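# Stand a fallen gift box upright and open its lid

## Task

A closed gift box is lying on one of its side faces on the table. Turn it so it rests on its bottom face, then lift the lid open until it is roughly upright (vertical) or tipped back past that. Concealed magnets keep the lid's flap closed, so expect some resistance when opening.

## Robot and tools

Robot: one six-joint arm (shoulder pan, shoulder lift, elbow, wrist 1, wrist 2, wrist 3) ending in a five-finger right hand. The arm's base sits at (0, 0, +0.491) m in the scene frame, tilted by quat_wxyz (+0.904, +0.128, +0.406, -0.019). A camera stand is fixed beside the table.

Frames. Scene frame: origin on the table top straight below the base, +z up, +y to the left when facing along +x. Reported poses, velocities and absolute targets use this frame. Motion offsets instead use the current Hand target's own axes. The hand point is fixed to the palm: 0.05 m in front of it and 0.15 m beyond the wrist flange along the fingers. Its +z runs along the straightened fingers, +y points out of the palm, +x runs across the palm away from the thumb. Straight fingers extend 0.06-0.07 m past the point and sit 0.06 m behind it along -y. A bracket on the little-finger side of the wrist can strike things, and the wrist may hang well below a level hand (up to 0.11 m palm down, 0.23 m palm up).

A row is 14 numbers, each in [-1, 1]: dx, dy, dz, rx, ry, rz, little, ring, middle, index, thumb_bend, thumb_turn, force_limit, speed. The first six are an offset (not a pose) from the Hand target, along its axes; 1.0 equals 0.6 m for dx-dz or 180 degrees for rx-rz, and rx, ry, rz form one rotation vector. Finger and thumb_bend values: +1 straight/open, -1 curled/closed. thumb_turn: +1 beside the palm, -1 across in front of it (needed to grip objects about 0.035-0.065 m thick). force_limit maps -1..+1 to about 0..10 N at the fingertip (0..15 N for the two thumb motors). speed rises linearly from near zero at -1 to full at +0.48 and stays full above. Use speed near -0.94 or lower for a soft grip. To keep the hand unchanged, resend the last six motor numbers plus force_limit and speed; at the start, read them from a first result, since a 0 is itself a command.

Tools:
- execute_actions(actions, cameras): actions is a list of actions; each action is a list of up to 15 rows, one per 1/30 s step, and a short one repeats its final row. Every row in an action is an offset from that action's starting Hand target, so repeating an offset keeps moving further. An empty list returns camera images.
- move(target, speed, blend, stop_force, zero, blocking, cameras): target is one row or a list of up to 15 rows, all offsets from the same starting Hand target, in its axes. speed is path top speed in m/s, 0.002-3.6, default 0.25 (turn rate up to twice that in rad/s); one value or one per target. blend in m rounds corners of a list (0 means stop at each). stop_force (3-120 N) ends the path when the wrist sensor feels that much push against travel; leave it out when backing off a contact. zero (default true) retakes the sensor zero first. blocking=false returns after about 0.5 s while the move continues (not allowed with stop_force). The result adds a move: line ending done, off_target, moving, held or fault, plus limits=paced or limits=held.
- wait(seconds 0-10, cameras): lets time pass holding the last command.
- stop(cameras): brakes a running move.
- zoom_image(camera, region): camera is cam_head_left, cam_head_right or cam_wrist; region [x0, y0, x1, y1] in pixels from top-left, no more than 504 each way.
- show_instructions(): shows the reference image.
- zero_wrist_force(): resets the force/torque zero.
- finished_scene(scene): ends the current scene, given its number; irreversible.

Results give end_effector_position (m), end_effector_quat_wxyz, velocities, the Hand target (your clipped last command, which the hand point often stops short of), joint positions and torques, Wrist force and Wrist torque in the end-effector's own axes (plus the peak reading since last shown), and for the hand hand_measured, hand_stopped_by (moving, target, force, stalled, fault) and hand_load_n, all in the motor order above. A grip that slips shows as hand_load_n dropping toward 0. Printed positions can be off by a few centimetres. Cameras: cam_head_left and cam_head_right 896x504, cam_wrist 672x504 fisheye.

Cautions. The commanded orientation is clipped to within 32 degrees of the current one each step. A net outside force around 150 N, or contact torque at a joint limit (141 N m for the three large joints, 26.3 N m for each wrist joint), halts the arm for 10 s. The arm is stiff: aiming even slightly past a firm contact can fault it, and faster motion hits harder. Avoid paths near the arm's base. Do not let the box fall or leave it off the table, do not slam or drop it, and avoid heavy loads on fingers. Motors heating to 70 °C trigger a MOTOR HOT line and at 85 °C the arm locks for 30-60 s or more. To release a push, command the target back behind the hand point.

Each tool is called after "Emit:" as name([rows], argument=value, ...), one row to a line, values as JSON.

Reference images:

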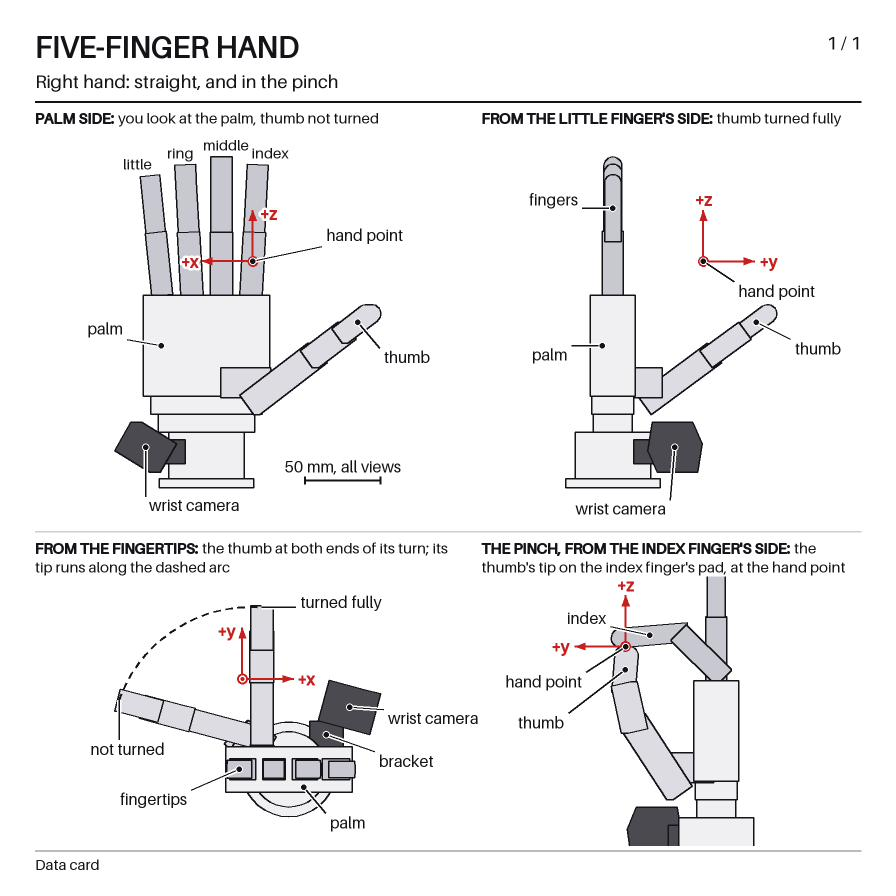

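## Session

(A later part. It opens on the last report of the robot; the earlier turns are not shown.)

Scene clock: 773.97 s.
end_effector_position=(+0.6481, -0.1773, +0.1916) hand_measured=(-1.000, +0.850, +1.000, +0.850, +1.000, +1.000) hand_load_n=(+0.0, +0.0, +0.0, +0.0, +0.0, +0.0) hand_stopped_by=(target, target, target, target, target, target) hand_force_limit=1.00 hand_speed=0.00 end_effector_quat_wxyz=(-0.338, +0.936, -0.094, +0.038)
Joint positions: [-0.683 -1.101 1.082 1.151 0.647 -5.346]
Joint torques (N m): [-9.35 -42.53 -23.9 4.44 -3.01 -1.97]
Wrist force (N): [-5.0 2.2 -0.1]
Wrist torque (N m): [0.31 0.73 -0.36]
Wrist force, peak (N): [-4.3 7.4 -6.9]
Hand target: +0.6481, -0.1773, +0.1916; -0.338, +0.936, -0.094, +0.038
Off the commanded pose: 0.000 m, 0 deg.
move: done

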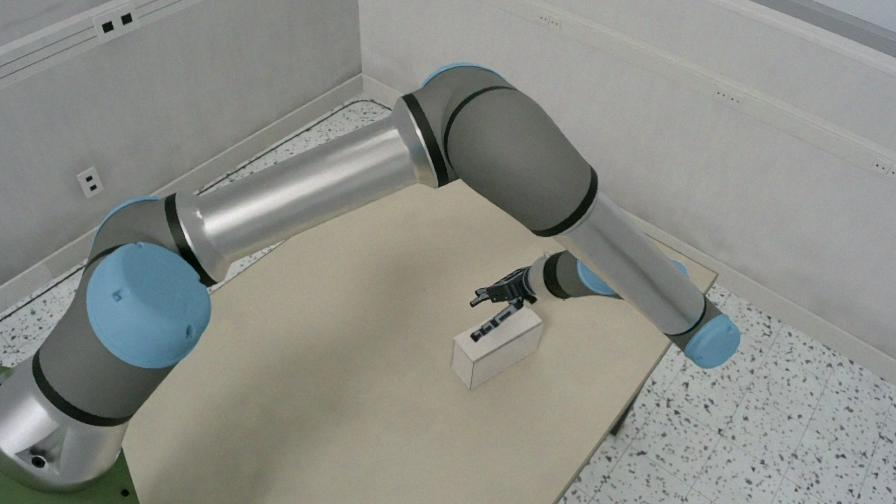

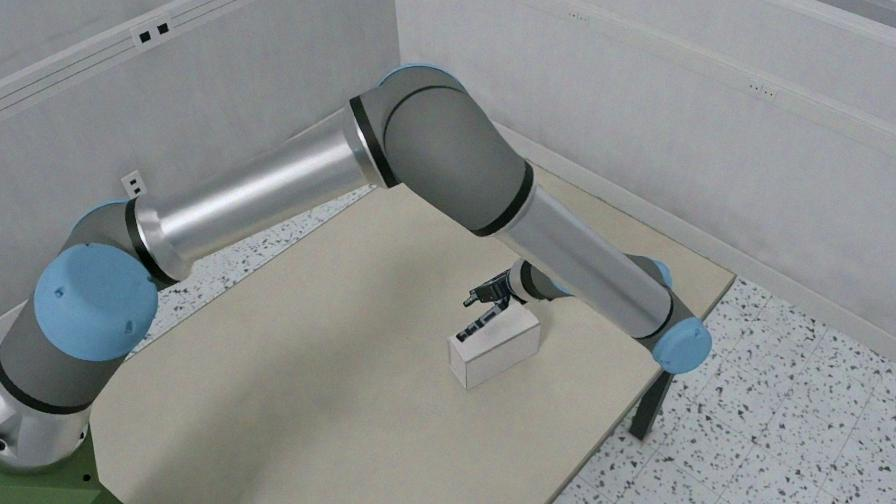

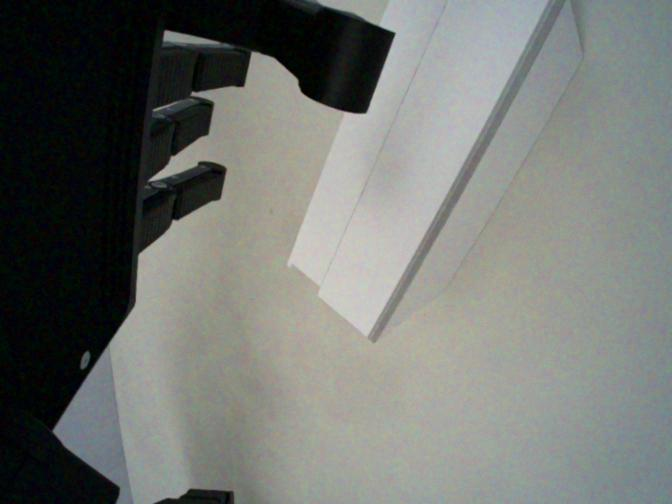

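Emit:
move(target=[0,0.0858,0.0063,0,0,0,-1,0.85,1,0.85,1,1,1,0.0], cameras=["cam_wrist","cam_head_right"])

Emit:
zoom_image(camera="cam_head_right", region=[430, 280, 560, 400])

Emit:
zoom_image(camera="cam_wrist", region=[120, 0, 372, 252])

Scene clock: 783.63 s.
end_effector_position=(+0.6408, -0.2137, +0.1558) hand_measured=(-1.000, +0.850, +1.000, +0.850, +1.000, +1.000) hand_load_n=(+0.0, +0.0, +0.0, -0.5, +0.0, -0.5) hand_stopped_by=(target, target, target, target, target, target) hand_force_limit=1.00 hand_speed=0.00 end_effector_quat_wxyz=(-0.338, +0.936, -0.094, +0.038)
Joint positions: [-0.724 -0.994 0.977 1.2 0.63 -5.409]
Joint torques (N m): [-12.57 -45.91 -25.29 4.13 -3.3 -2.39]
Wrist force (N): [-5.1 2.1 0.1]
Wrist torque (N m): [0.31 0.73 -0.36]
Wrist force, peak (N): [-5.0 3.0 0.0]
Hand target: +0.6408, -0.2137, +0.1557; -0.338, +0.936, -0.094, +0.038
Off the commanded pose: 0.000 m, 0 deg.
move: done
Images, in order (width x height): cam_head_right 896x504, cam_wrist 672x504.

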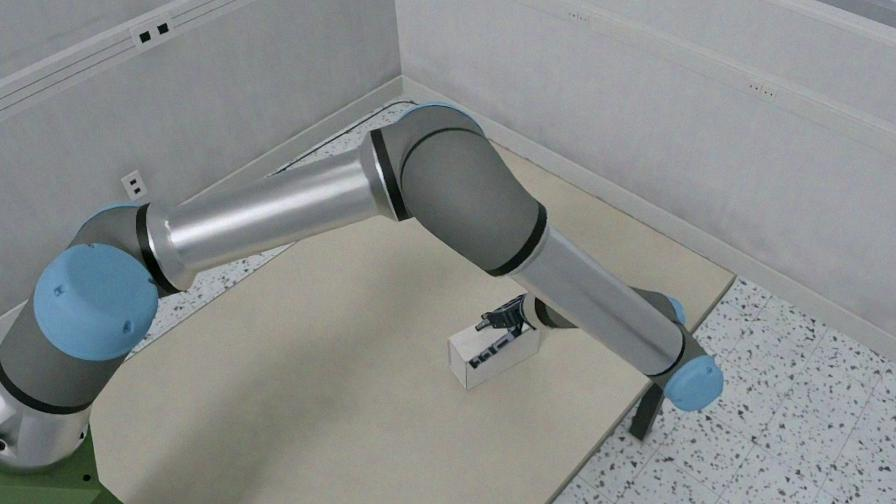

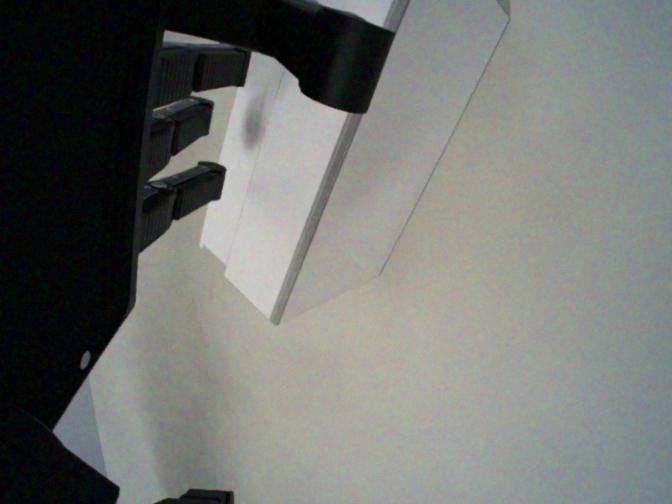

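Scaled by 3.877.

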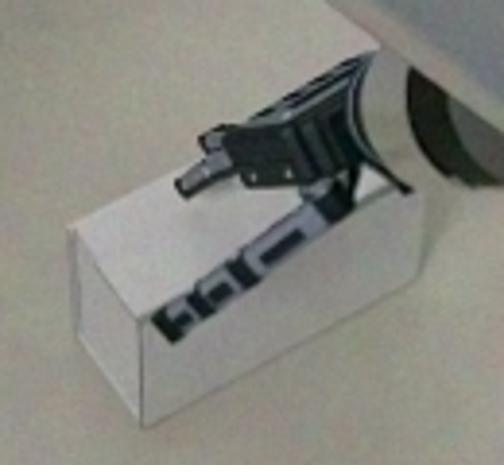

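Scaled by 2.000 from the camera's 672x504 image, which has a finer 960x720 frame.

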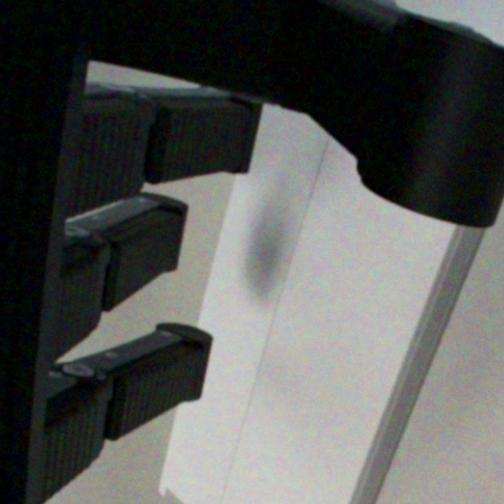

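Emit:
move(target=[0,0.032,0.038,0,0,0,-1,0.85,1,0.85,1,1,1,0.0], speed=0.015, stop_force=4, cameras=["cam_wrist","cam_head_right"])

Emit:
zoom_image(camera="cam_head_right", region=[430, 280, 560, 400])

Emit:
zoom_image(camera="cam_wrist", region=[120, 0, 372, 252])

Scene clock: 790.43 s.
end_effector_position=(+0.6409, -0.2138, +0.1394) hand_measured=(-1.000, +0.850, +1.000, +0.850, +1.000, +1.000) hand_load_n=(+0.0, +0.0, +0.0, +1.0, +0.0, +0.0) hand_stopped_by=(target, target, target, target, target, target) hand_force_limit=1.00 hand_speed=0.00 end_effector_quat_wxyz=(-0.338, +0.936, -0.094, +0.038)
Joint positions: [-0.714 -0.959 0.944 1.185 0.634 -5.394]
Joint torques (N m): [-10.13 -54.93 2.69 3.54 -2.77 -2.36]
Wrist force (N): [-4.8 0.3 -4.1]
Wrist torque (N m): [0.52 0.73 -0.41]
Wrist force, peak (N): [-5.3 -2.8 -9.2]
Hand target: +0.6409, -0.2138, +0.1394; -0.338, +0.936, -0.094, +0.038 (not the last commanded pose)
Off the commanded pose: 0.014 m, 0 deg.
move: contact
Images, in order (width x height): cam_head_right 896x504, cam_wrist 672x504.

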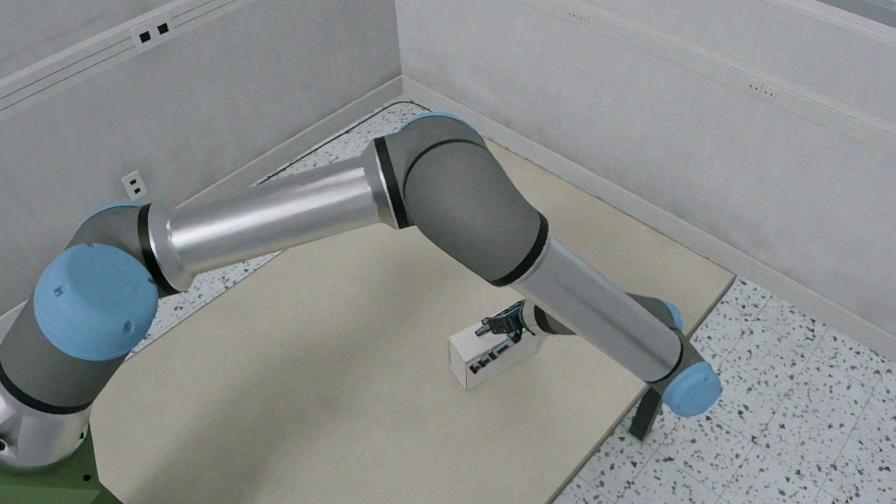

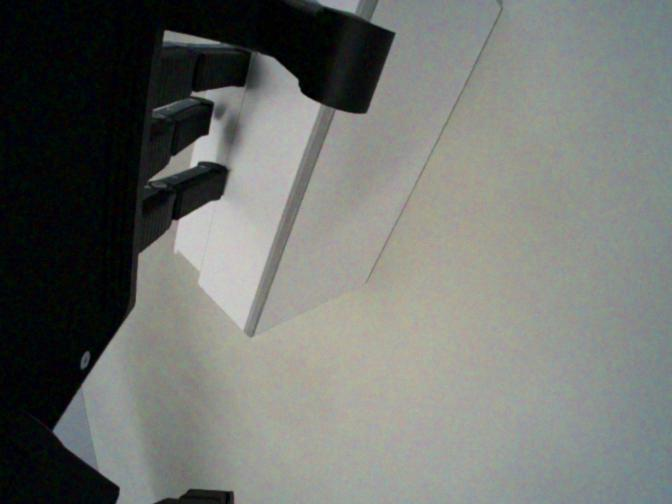

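Scaled by 3.877.

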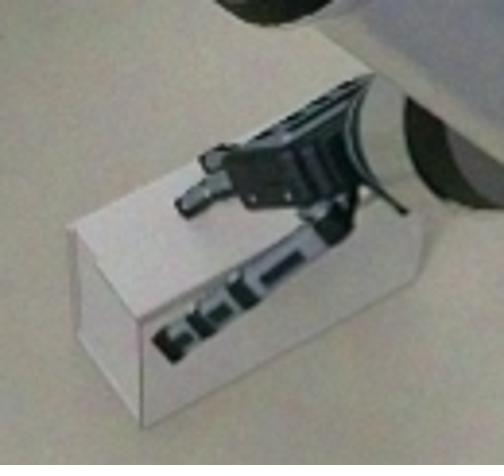

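Scaled by 2.000 from the camera's 672x504 image, which has a finer 960x720 frame.

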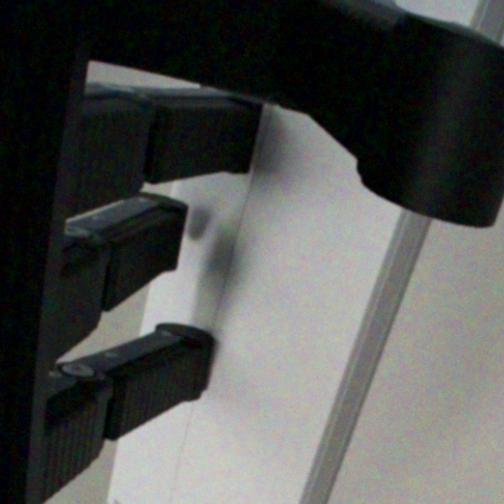

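Emit:
move(target=[0,-0.0167,0.001,0,0,0,-1,0.9,1,0.9,1,1,1,0.0])

Emit:
move(target=[0,0.032,0.038,0,0,0,-1,0.9,1,0.9,1,1,1,0.0], speed=0.01, stop_force=5, cameras=["cam_wrist"])

Emit:
zoom_image(camera="cam_wrist", region=[120, 0, 372, 252])

Scene clock: 798.50 s.
end_effector_position=(+0.6425, -0.2060, +0.1453) hand_measured=(-1.000, +0.900, +1.000, +0.900, +1.000, +1.000) hand_load_n=(+0.0, +0.0, +0.0, +0.0, +0.0, +0.0) hand_stopped_by=(target, target, target, target, target, target) hand_force_limit=1.00 hand_speed=0.00 end_effector_quat_wxyz=(-0.338, +0.936, -0.094, +0.038)
Joint positions: [-0.705 -0.979 0.967 1.171 0.638 -5.379]
Joint torques (N m): [5.94 -58.43 2.94 0.77 1.02 2.32]
Wrist force (N): [-5.0 2.2 0.0]
Wrist torque (N m): [0.31 0.72 -0.45]
Wrist force, peak (N): [-5.1 0.4 -4.3]
Hand target: +0.6425, -0.2059, +0.1454; -0.338, +0.936, -0.094, +0.038
Off the commanded pose: 0.000 m, 0 deg.
move: done

Scene clock: 800.73 s.
end_effector_position=(+0.6425, -0.2059, +0.1346) hand_measured=(-1.000, +0.900, +1.000, +0.900, +1.000, +1.000) hand_load_n=(+0.0, +1.0, +0.0, +2.5, +0.0, +0.0) hand_stopped_by=(target, target, target, target, target, target) hand_force_limit=1.00 hand_speed=0.00 end_effector_quat_wxyz=(-0.338, +0.936, -0.094, +0.038)
Joint positions: [-0.699 -0.956 0.945 1.162 0.64 -5.369]
Joint torques (N m): [-10.93 -54.83 2.71 3.72 -2.36 -2.28]
Wrist force (N): [-5.0 -0.6 -4.6]
Wrist torque (N m): [0.65 0.78 -0.47]
Wrist force, peak (N): [-5.6 -4.5 -9.5]
Hand target: +0.6425, -0.2059, +0.1346; -0.338, +0.936, -0.094, +0.038 (not the last commanded pose)
Off the commanded pose: 0.019 m, 0 deg.
move: contact
Images, in order (width x height): cam_wrist 672x504.

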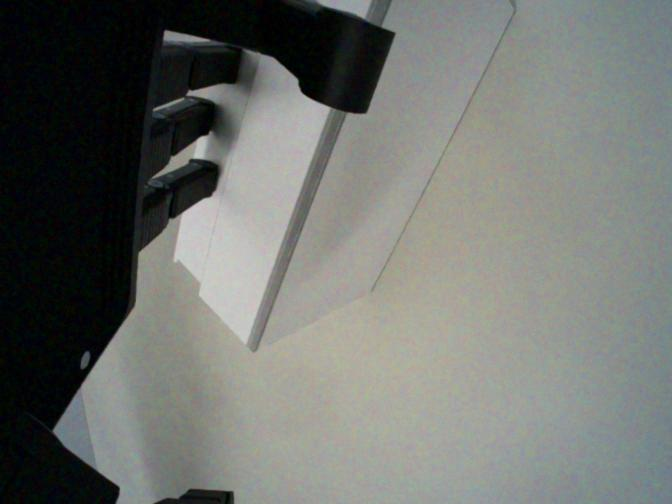

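Scaled by 2.000 from the camera's 672x504 image, which has a finer 960x720 frame.

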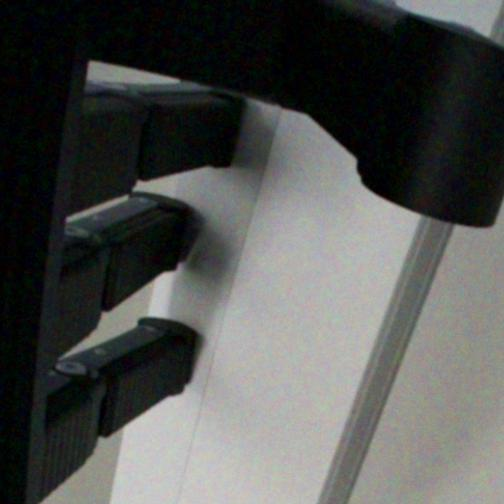

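Emit:
move(target=[0,0.0011,0.0013,0,0,0,-1,0.7,1,0.7,1,1,1,-0.8], speed=0.02, cameras=["cam_wrist","cam_head_right"])

Emit:
zoom_image(camera="cam_wrist", region=[120, 0, 372, 252])

Scene clock: 805.40 s.
end_effector_position=(+0.6426, -0.2059, +0.1337) hand_measured=(-1.000, +0.868, +1.000, +0.886, +1.000, +1.000) hand_load_n=(+0.0, +22.0, +0.0, +12.5, +0.0, +0.0) hand_stopped_by=(target, force, target, force, target, target) hand_force_limit=1.00 hand_speed=-0.80 end_effector_quat_wxyz=(-0.338, +0.935, -0.094, +0.038)
Joint positions: [-0.698 -0.954 0.943 1.162 0.64 -5.369]
Joint torques (N m): [6.14 -26.48 -21.58 -6.33 6.62 2.39]
Wrist force (N): [-8.8 -25.3 -35.6]
Wrist torque (N m): [3.03 1.00 -1.33]
Wrist force, peak (N): [-9.0 -25.4 -35.5]
Hand target: +0.6426, -0.2059, +0.1336; -0.338, +0.936, -0.094, +0.038
Off the commanded pose: 0.000 m, 0 deg.
move: done
Images, in order (width x height): cam_head_right 896x504, cam_wrist 672x504.

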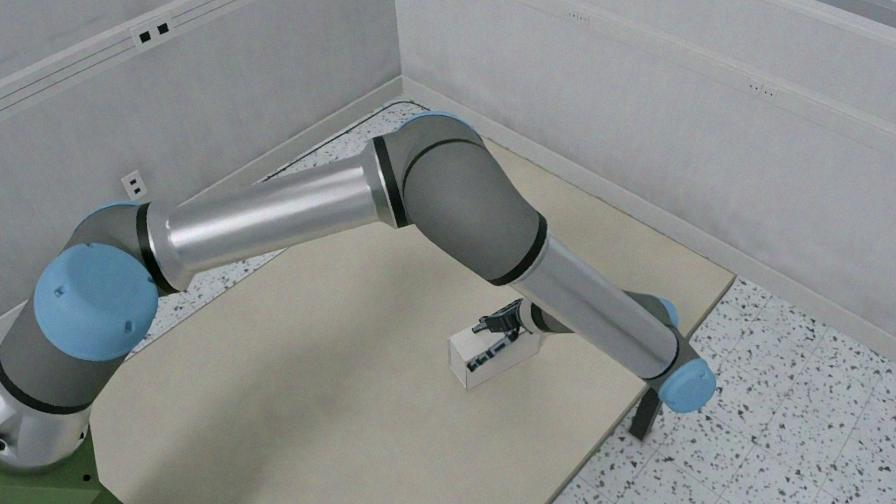

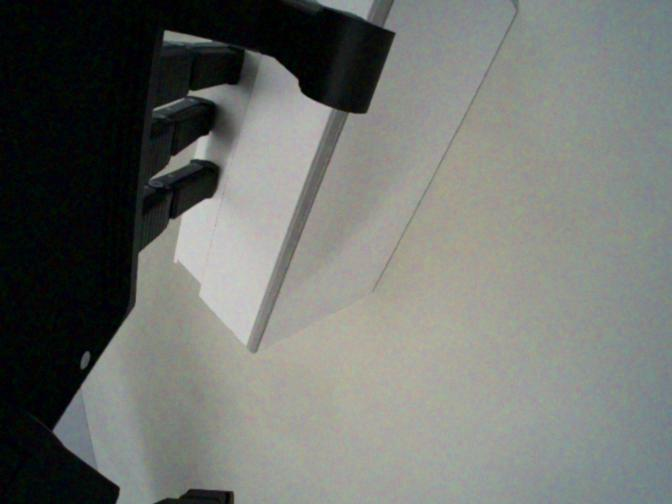

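Scaled by 2.000 from the camera's 672x504 image, which has a finer 960x720 frame.

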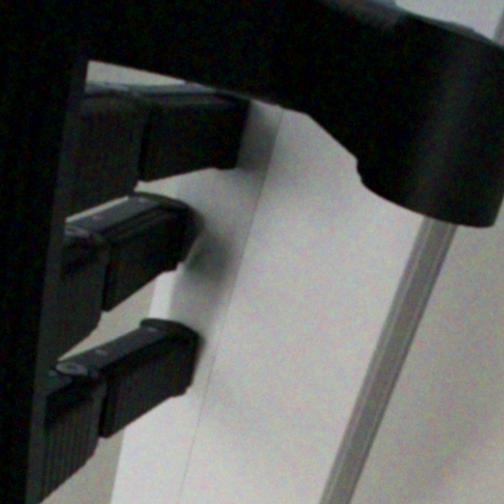

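Emit:
move(target=[0,-0.0016,-0.0019,0,0,0,-1,0.6,1,0.6,1,1,1,-0.8], speed=0.02, cameras=["cam_wrist"])

Emit:
zoom_image(camera="cam_wrist", region=[120, 0, 372, 252])

Scene clock: 809.97 s.
end_effector_position=(+0.6425, -0.2059, +0.1350) hand_measured=(-1.000, +0.868, +1.000, +0.884, +1.000, +1.000) hand_load_n=(+0.0, +12.5, +0.0, +4.0, +0.0, -0.5) hand_stopped_by=(target, force, target, force, target, target) hand_force_limit=1.00 hand_speed=-0.80 end_effector_quat_wxyz=(-0.338, +0.936, -0.094, +0.038)
Joint positions: [-0.699 -0.957 0.946 1.163 0.64 -5.37]
Joint torques (N m): [-14.36 -50.94 1.94 2.26 -0.17 -2.34]
Wrist force (N): [-3.9 -9.5 -7.2]
Wrist torque (N m): [0.98 0.90 -0.66]
Wrist force, peak (N): [-8.1 -26.8 -37.8]
Hand target: +0.6425, -0.2059, +0.1351; -0.338, +0.936, -0.094, +0.038
Off the commanded pose: 0.000 m, 0 deg.
move: done
Images, in order (width x height): cam_wrist 672x504.

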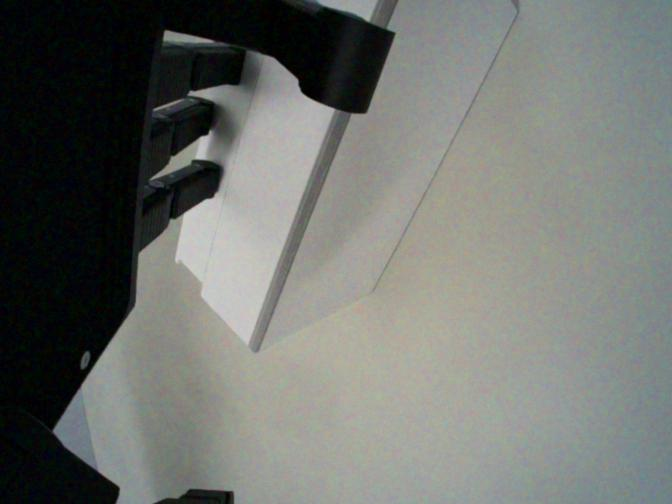

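Scaled by 2.000 from the camera's 672x504 image, which has a finer 960x720 frame.

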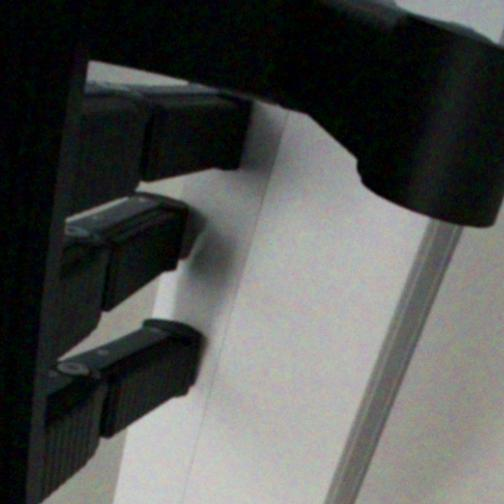

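Emit:
move([
  [0,0.0022,-0.0051,0,0,0,-1,0.9,1,0.9,1,1,1,-0.8],
  [0,0.0022,-0.0051,0,0,0,-1,0.5,1,0.5,1,1,1,-0.8],
], speed=0.02, cameras=["cam_wrist","cam_head_left"])

Scene clock: 826.63 s.
end_effector_position=(+0.6420, -0.2088, +0.1367) hand_measured=(-1.000, +0.812, +1.000, +0.830, +1.000, +1.000) hand_load_n=(+0.0, +15.5, +0.0, +6.5, +0.0, +0.0) hand_stopped_by=(target, force, target, force, target, target) hand_force_limit=1.00 hand_speed=-0.80 end_effector_quat_wxyz=(-0.338, +0.935, -0.094, +0.038)
Joint positions: [-0.705 -0.958 0.945 1.171 0.638 -5.379]
Joint torques (N m): [-13.77 -41.35 -21.86 -3.07 5.02 -2.47]
Wrist force (N): [-5.6 -16.2 -13.6]
Wrist torque (N m): [1.38 0.90 -0.89]
Wrist force, peak (N): [-5.6 -16.2 -13.6]
Hand target: +0.6419, -0.2088, +0.1366; -0.338, +0.936, -0.094, +0.038
Off the commanded pose: 0.000 m, 0 deg.
move: done
Images, in order (width x height): cam_head_left 896x504, cam_wrist 672x504.

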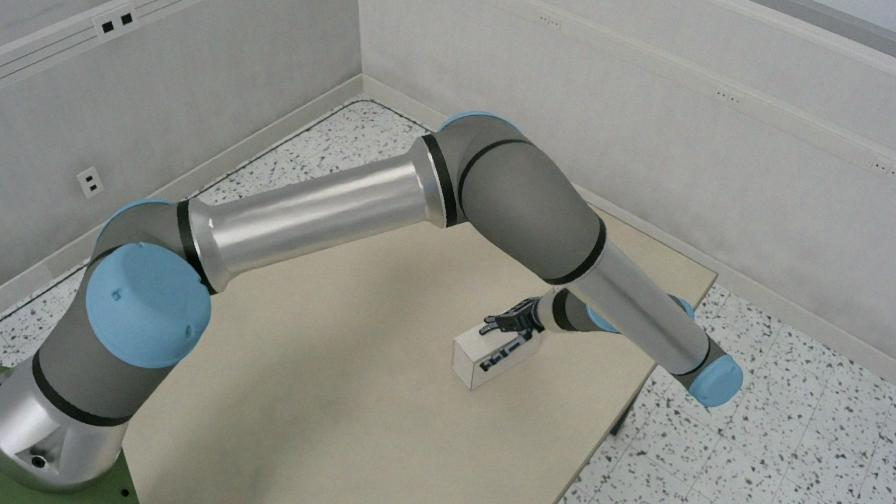

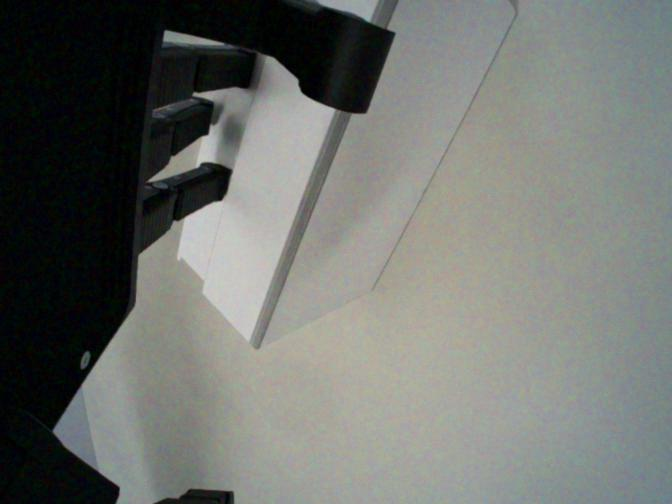

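Emit:
zoom_image(camera="cam_wrist", region=[130, 20, 330, 280])

Scaled by 1.938 from the camera's 672x504 image, which has a finer 960x720 frame.

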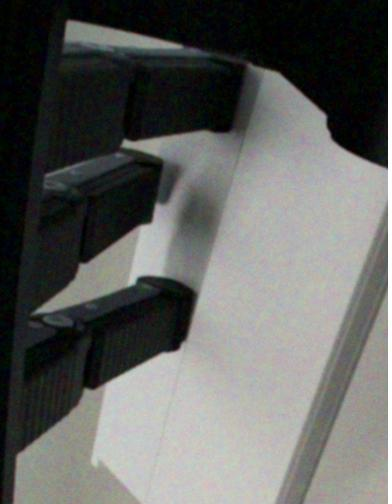

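Emit:
move([
  [0,-0.0107,-0.0128,0,0,0,-1,0.95,1,0.95,1,1,1,-0.5],
  [0,-0.0353,-0.0313,-0.0667,0,0,-1,0.9,1,0.9,1,1,1,-0.5],
], speed=0.05, cameras=["cam_wrist"])

Emit:
zoom_image(camera="cam_wrist", region=[130, 20, 330, 280])

Scene clock: 851.60 s.
end_effector_position=(+0.6426, -0.2046, +0.1646) hand_measured=(-1.000, +0.900, +1.000, +0.900, +1.000, +1.000) hand_load_n=(-0.5, +0.0, +0.0, +0.0, +0.0, +0.0) hand_stopped_by=(target, target, target, target, target, target) hand_force_limit=1.00 hand_speed=-0.50 end_effector_quat_wxyz=(-0.239, +0.966, -0.098, +0.028)
Joint positions: [-0.637 -1.122 1.088 0.964 0.85 -5.17]
Joint torques (N m): [10.73 -57.33 2.54 0.86 1.09 2.19]
Wrist force (N): [-5.5 1.7 -0.4]
Wrist torque (N m): [0.23 0.82 -0.47]
Wrist force, peak (N): [-5.4 -17.4 -14.4]
Hand target: +0.6426, -0.2046, +0.1646; -0.239, +0.966, -0.098, +0.028
Off the commanded pose: 0.000 m, 0 deg.
move: done
Images, in order (width x height): cam_wrist 672x504.

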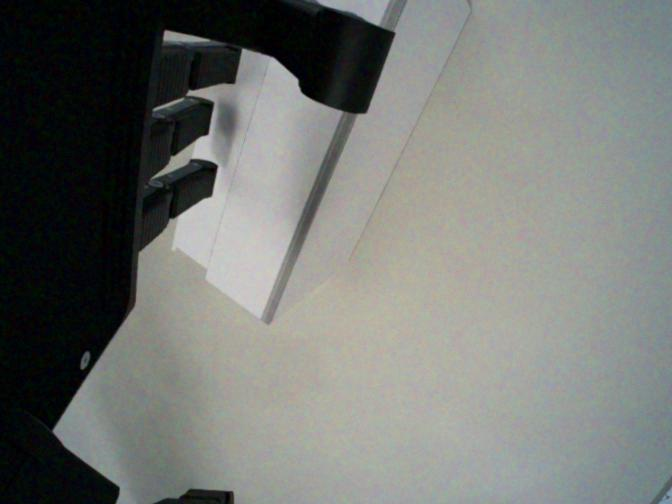

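Scaled by 1.938 from the camera's 672x504 image, which has a finer 960x720 frame.

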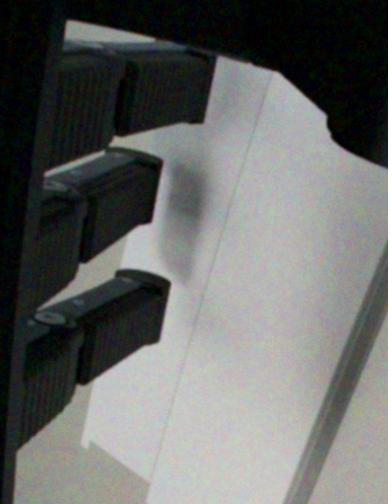

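Emit:
move(target=[0,0.014,0.0262,0,0,0,-1,0.9,1,0.9,1,1,1,-0.5], speed=0.012, stop_force=6, cameras=["cam_wrist"])

Emit:
zoom_image(camera="cam_wrist", region=[130, 20, 330, 280])

Scene clock: 857.07 s.
end_effector_position=(+0.6426, -0.2047, +0.1549) hand_measured=(-1.000, +0.900, +1.000, +0.900, +1.000, +1.000) hand_load_n=(+0.0, +0.0, +0.5, +0.0, +0.0, +0.0) hand_stopped_by=(target, target, target, target, target, target) hand_force_limit=1.00 hand_speed=-0.50 end_effector_quat_wxyz=(-0.239, +0.966, -0.098, +0.028)
Joint positions: [-0.632 -1.102 1.074 0.955 0.853 -5.165]
Joint torques (N m): [-8.63 -53.09 2.6 3.7 -2.17 -2.31]
Wrist force (N): [-5.3 -1.0 -6.4]
Wrist torque (N m): [0.63 0.94 -0.51]
Wrist force, peak (N): [-5.6 -4.9 -13.7]
Hand target: +0.6426, -0.2047, +0.1549; -0.239, +0.966, -0.098, +0.028 (not the last commanded pose)
Off the commanded pose: 0.008 m, 0 deg.
move: contact
Images, in order (width x height): cam_wrist 672x504.

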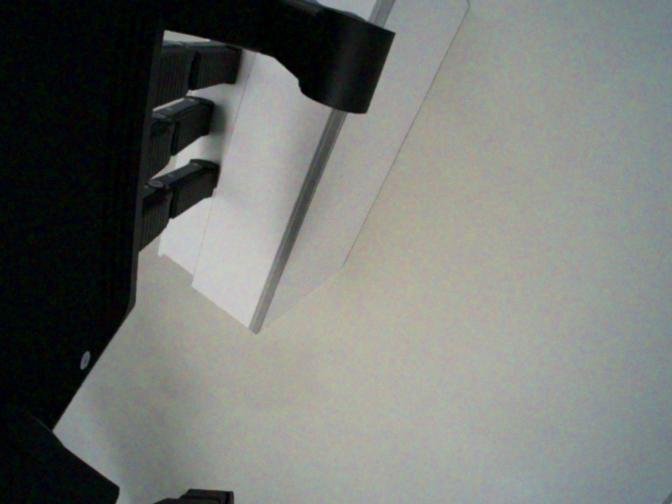

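Scaled by 1.938 from the camera's 672x504 image, which has a finer 960x720 frame.

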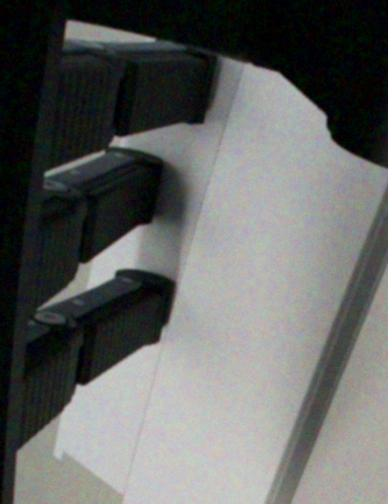

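Emit:
move(target=[0,0.0007,0.0014,0,0,0,-1,0.6,1,0.6,1,1,1,-0.8], speed=0.02, cameras=["cam_wrist"])

Emit:
zoom_image(camera="cam_wrist", region=[130, 20, 330, 280])

Scene clock: 860.37 s.
end_effector_position=(+0.6426, -0.2047, +0.1541) hand_measured=(-1.000, +0.814, +1.000, +0.848, +1.000, +1.000) hand_load_n=(+0.0, +19.5, -4.0, +9.0, +0.0, +0.0) hand_stopped_by=(target, force, target, force, target, target) hand_force_limit=1.00 hand_speed=-0.80 end_effector_quat_wxyz=(-0.239, +0.966, -0.098, +0.028)
Joint positions: [-0.632 -1.101 1.072 0.955 0.853 -5.164]
Joint torques (N m): [8.84 -22.69 -21.25 -6.54 5.99 2.28]
Wrist force (N): [-11.0 -20.9 -44.0]
Wrist torque (N m): [3.01 1.40 -1.38]
Wrist force, peak (N): [-11.0 -20.9 -44.0]
Hand target: +0.6427, -0.2047, +0.1539; -0.239, +0.966, -0.098, +0.028
Off the commanded pose: 0.000 m, 0 deg.
move: done
Images, in order (width x height): cam_wrist 672x504.

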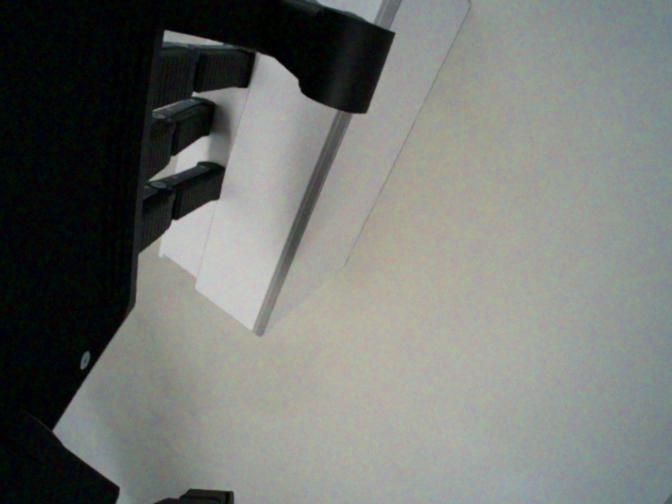

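Scaled by 1.938 from the camera's 672x504 image, which has a finer 960x720 frame.

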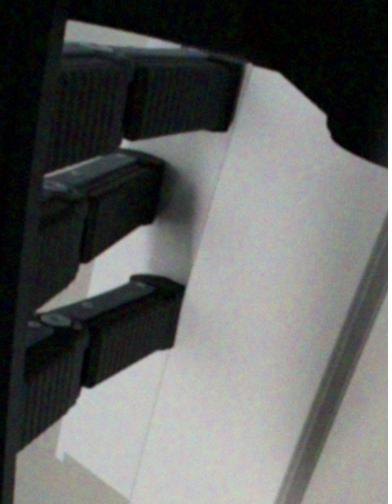

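Emit:
move([
  [0,-0.0012,-0.0022,0,0,0,-1,0.45,1,0.45,1,1,1,-0.8],
  [0,-0.0012,-0.0022,0,0,0,-1,0.35,1,0.35,1,1,1,-0.8],
], speed=0.02, cameras=["cam_wrist"])

Emit:
zoom_image(camera="cam_wrist", region=[130, 20, 330, 280])

Scene clock: 867.53 s.
end_effector_position=(+0.6427, -0.2046, +0.1555) hand_measured=(-1.000, +0.780, +1.000, +0.800, +1.000, +1.000) hand_load_n=(+0.0, +9.5, +0.0, +8.5, +0.0, +0.0) hand_stopped_by=(target, force, target, force, target, target) hand_force_limit=1.00 hand_speed=-0.80 end_effector_quat_wxyz=(-0.239, +0.966, -0.098, +0.028)
Joint positions: [-0.633 -1.104 1.075 0.956 0.853 -5.165]
Joint torques (N m): [-10.42 -42.47 3.04 -3.36 5.45 -2.48]
Wrist force (N): [-6.3 -15.1 -17.3]
Wrist torque (N m): [1.36 1.06 -0.81]
Wrist force, peak (N): [-9.9 -25.4 -47.9]
Hand target: +0.6426, -0.2047, +0.1554; -0.239, +0.966, -0.098, +0.028
Off the commanded pose: 0.000 m, 0 deg.
move: done
Images, in order (width x height): cam_wrist 672x504.

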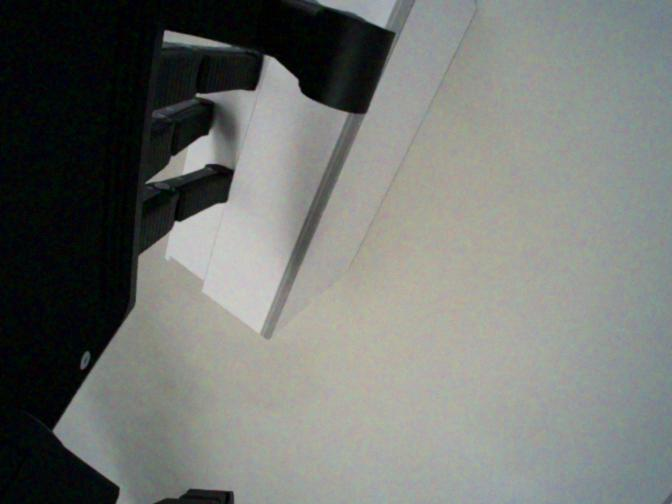

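Scaled by 1.938 from the camera's 672x504 image, which has a finer 960x720 frame.

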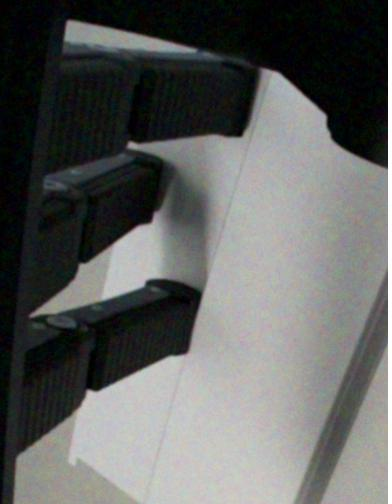

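Emit:
zoom_image(camera="cam_wrist", region=[150, 230, 370, 350])

Scaled by 2.291 from the camera's 672x504 image, which has a finer 960x720 frame.

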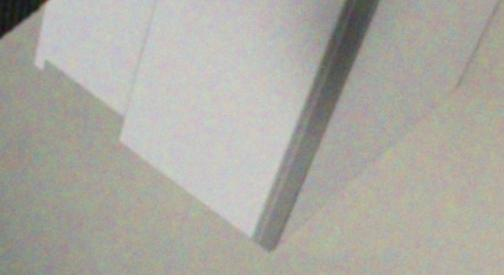

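Emit:
move([
  [0,0.0079,0.0085,0.0222,0,0,-1,0.75,1,0.75,1,1,1,-0.8],
  [0,0.0079,0.0085,0.0222,0,0,-1,0.3,1,0.3,1,1,1,-0.8],
], speed=0.02, cameras=["cam_wrist"])

Emit:
zoom_image(camera="cam_wrist", region=[130, 20, 410, 360])

Scene clock: 879.37 s.
end_effector_position=(+0.6420, -0.2060, +0.1492) hand_measured=(-1.000, +0.732, +1.000, +0.752, +1.000, +1.000) hand_load_n=(+0.0, +14.0, +0.0, +13.0, +0.0, +0.0) hand_stopped_by=(target, force, target, force, target, target) hand_force_limit=1.00 hand_speed=-0.80 end_effector_quat_wxyz=(-0.273, +0.957, -0.098, +0.030)
Joint positions: [-0.66 -1.059 1.036 1.019 0.775 -5.226]
Joint torques (N m): [-5.18 -4.94 -13.29 -7.91 10.07 -2.48]
Wrist force (N): [-2.6 -39.9 -71.2]
Wrist torque (N m): [4.60 2.47 -1.25]
Wrist force, peak (N): [-6.7 -33.9 -83.3]
Hand target: +0.6423, -0.2064, +0.1487; -0.272, +0.957, -0.097, +0.031
Off the commanded pose: 0.001 m, 0 deg.
move: done
Images, in order (width x height): cam_wrist 672x504.

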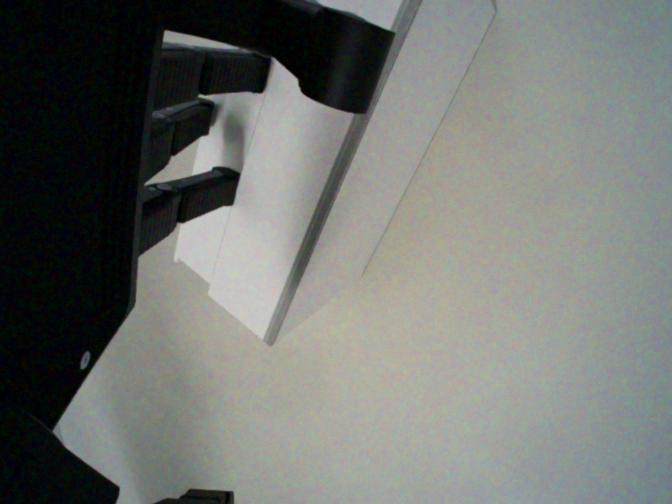

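Scaled by 1.482 from the camera's 672x504 image, which has a finer 960x720 frame.

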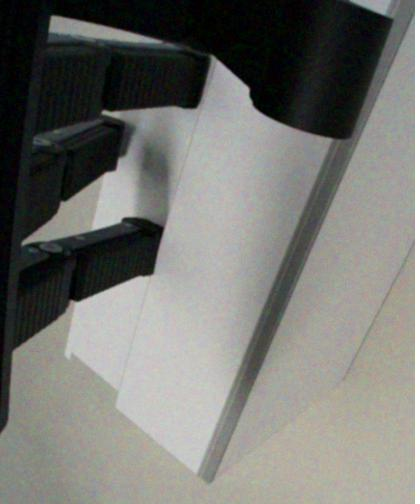

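Emit:
move([
  [0,-0.0132,-0.0212,0,0,0,-1,0.95,1,0.95,1,1,1,-0.5],
  [0,-0.0424,-0.0422,-0.0778,0,0,-1,0.88,1,0.88,1,1,1,-0.5],
], speed=0.05)

Emit:
move(target=[0,0.0155,0.0476,0,0,0,-1,0.88,1,0.88,1,1,1,-0.5], speed=0.012, stop_force=5, cameras=["cam_wrist"])

Emit:
zoom_image(camera="cam_wrist", region=[130, 20, 410, 360])

Scene clock: 902.90 s.
end_effector_position=(+0.6438, -0.1983, +0.1837) hand_measured=(-1.000, +0.880, +1.000, +0.880, +1.000, +1.000) hand_load_n=(+0.0, +0.0, +0.0, +0.0, +0.0, +0.0) hand_stopped_by=(target, target, target, target, target, target) hand_force_limit=1.00 hand_speed=-0.50 end_effector_quat_wxyz=(-0.153, +0.983, -0.100, +0.019)
Joint positions: [-0.554 -1.213 1.162 0.853 1.066 -5.044]
Joint torques (N m): [12.79 -56.92 1.02 0.89 1.54 2.45]
Wrist force (N): [-4.3 2.3 0.0]
Wrist torque (N m): [0.29 0.62 -0.40]
Wrist force, peak (N): [-2.6 -39.8 -71.4]
Hand target: +0.6438, -0.1983, +0.1837; -0.153, +0.983, -0.100, +0.019
Off the commanded pose: 0.000 m, 0 deg.
move: done

Scene clock: 905.07 s.
end_effector_position=(+0.6438, -0.1983, +0.1712) hand_measured=(-1.000, +0.880, +1.000, +0.880, +1.000, +1.000) hand_load_n=(+0.0, +0.0, +0.0, +0.0, +0.0, +0.0) hand_stopped_by=(target, target, target, target, target, target) hand_force_limit=1.00 hand_speed=-0.50 end_effector_quat_wxyz=(-0.154, +0.983, -0.100, +0.019)
Joint positions: [-0.548 -1.188 1.148 0.841 1.07 -5.04]
Joint torques (N m): [-4.66 -54.53 2.69 3.65 -2.62 -2.2]
Wrist force (N): [-4.2 1.0 -5.5]
Wrist torque (N m): [0.56 0.65 -0.41]
Wrist force, peak (N): [-4.0 -0.2 -12.1]
Hand target: +0.6438, -0.1983, +0.1712; -0.154, +0.983, -0.100, +0.019 (not the last commanded pose)
Off the commanded pose: 0.018 m, 0 deg.
move: contact
Images, in order (width x height): cam_wrist 672x504.

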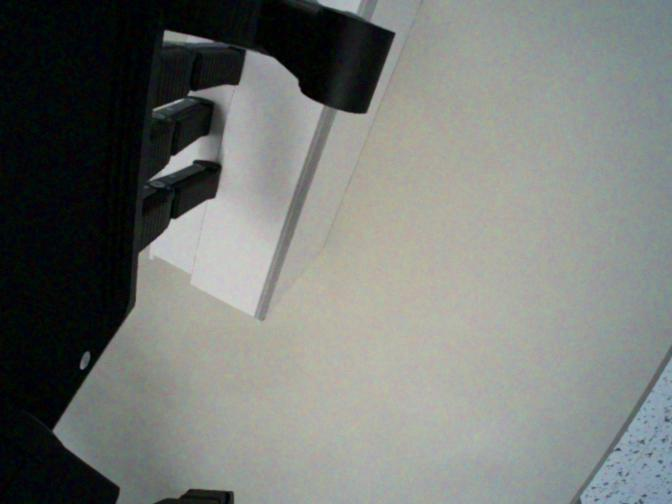

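Scaled by 1.482 from the camera's 672x504 image, which has a finer 960x720 frame.

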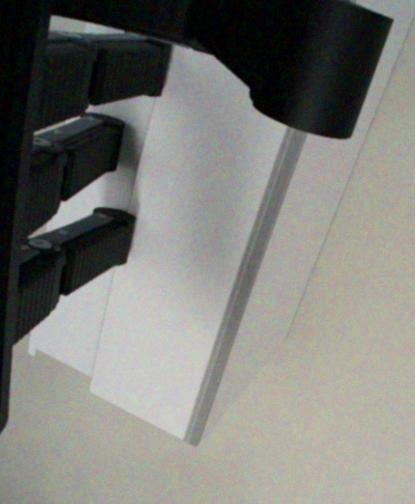

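Emit:
move([
  [0,-0.002,-0.0063,0,0,0,-1,0.94,1,0.94,1,1,1,-0.5],
  [0,-0.0083,-0.0043,0,0,0,-1,0.94,1,0.94,1,1,1,-0.5],
], speed=0.03)

Emit:
move(target=[0,0.0072,0.0222,0,0,0,-1,0.94,1,0.94,1,1,1,-0.5], speed=0.012, stop_force=5, cameras=["cam_wrist"])

Emit:
zoom_image(camera="cam_wrist", region=[130, 20, 410, 360])

Scene clock: 911.50 s.
end_effector_position=(+0.6446, -0.1946, +0.1752) hand_measured=(-1.000, +0.940, +1.000, +0.940, +1.000, +1.000) hand_load_n=(+0.5, +0.0, +0.0, -0.5, +0.0, +0.0) hand_stopped_by=(target, target, target, target, target, target) hand_force_limit=1.00 hand_speed=-0.50 end_effector_quat_wxyz=(-0.154, +0.983, -0.100, +0.019)
Joint positions: [-0.542 -1.197 1.155 0.841 1.074 -5.035]
Joint torques (N m): [12.47 -58.52 2.28 0.62 1.35 2.15]
Wrist force (N): [-4.3 2.3 0.0]
Wrist torque (N m): [0.29 0.63 -0.41]
Wrist force, peak (N): [-4.1 2.4 -6.2]
Hand target: +0.6446, -0.1945, +0.1752; -0.154, +0.983, -0.100, +0.019
Off the commanded pose: 0.000 m, 0 deg.
move: done

Scene clock: 913.00 s.
end_effector_position=(+0.6446, -0.1945, +0.1707) hand_measured=(-1.000, +0.940, +1.000, +0.940, +1.000, +1.000) hand_load_n=(+0.0, +0.0, +0.0, +0.0, +0.0, +0.0) hand_stopped_by=(target, target, target, target, target, target) hand_force_limit=1.00 hand_speed=-0.50 end_effector_quat_wxyz=(-0.154, +0.983, -0.100, +0.019)
Joint positions: [-0.54 -1.188 1.15 0.837 1.075 -5.033]
Joint torques (N m): [-3.97 -54.1 2.94 3.65 -2.27 -2.17]
Wrist force (N): [-4.3 1.1 -6.2]
Wrist torque (N m): [0.68 0.76 -0.43]
Wrist force, peak (N): [-4.6 -1.0 -15.0]
Hand target: +0.6446, -0.1945, +0.1707; -0.154, +0.983, -0.100, +0.019 (not the last commanded pose)
Off the commanded pose: 0.010 m, 0 deg.
move: contact
Images, in order (width x height): cam_wrist 672x504.

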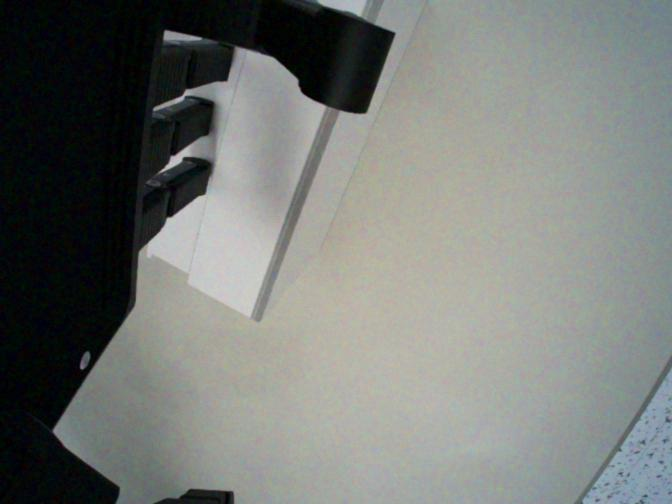

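Scaled by 1.482 from the camera's 672x504 image, which has a finer 960x720 frame.

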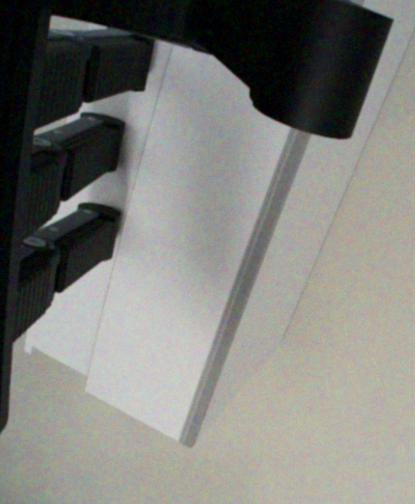

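Emit:
move(target=[0,0.0002,0.0008,0,0,0,-1,0.6,1,0.6,1,1,1,-0.85], speed=0.02, cameras=["cam_wrist"])

Emit:
zoom_image(camera="cam_wrist", region=[130, 20, 410, 360])

Scene clock: 916.97 s.
end_effector_position=(+0.6446, -0.1945, +0.1702) hand_measured=(-1.000, +0.736, +1.000, +0.790, +1.000, +1.000) hand_load_n=(+0.0, +13.0, -1.0, -4.0, -0.5, +0.0) hand_stopped_by=(target, force, target, force, target, target) hand_force_limit=1.00 hand_speed=-0.85 end_effector_quat_wxyz=(-0.154, +0.983, -0.100, +0.019)
Joint positions: [-0.54 -1.188 1.149 0.836 1.075 -5.033]
Joint torques (N m): [11.03 -33.12 -23.4 -4.46 3.77 2.27]
Wrist force (N): [-8.6 -8.5 -22.6]
Wrist torque (N m): [1.68 0.58 -0.88]
Wrist force, peak (N): [-8.1 -8.7 -22.8]
Hand target: +0.6446, -0.1945, +0.1702; -0.154, +0.983, -0.100, +0.019
Off the commanded pose: 0.000 m, 0 deg.
move: done
Images, in order (width x height): cam_wrist 672x504.

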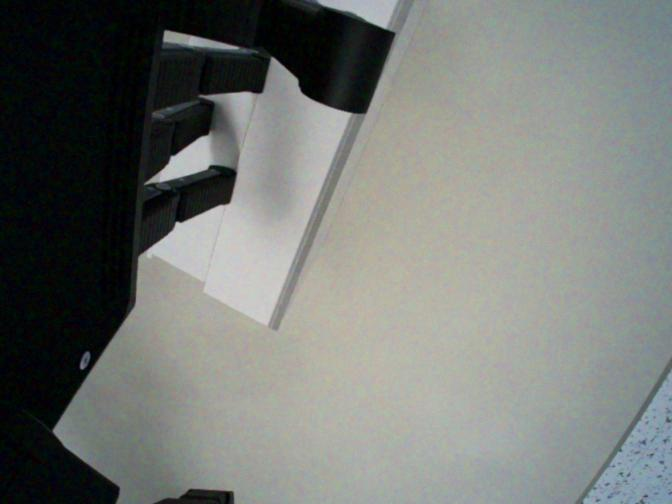

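Scaled by 1.482 from the camera's 672x504 image, which has a finer 960x720 frame.

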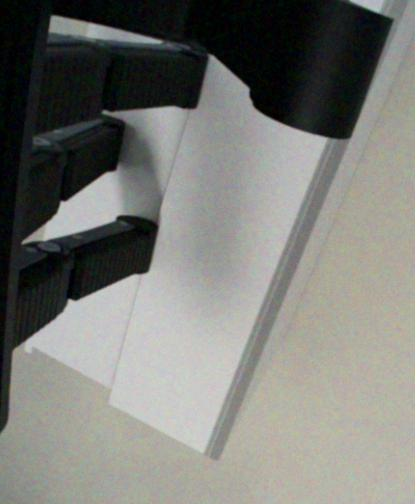

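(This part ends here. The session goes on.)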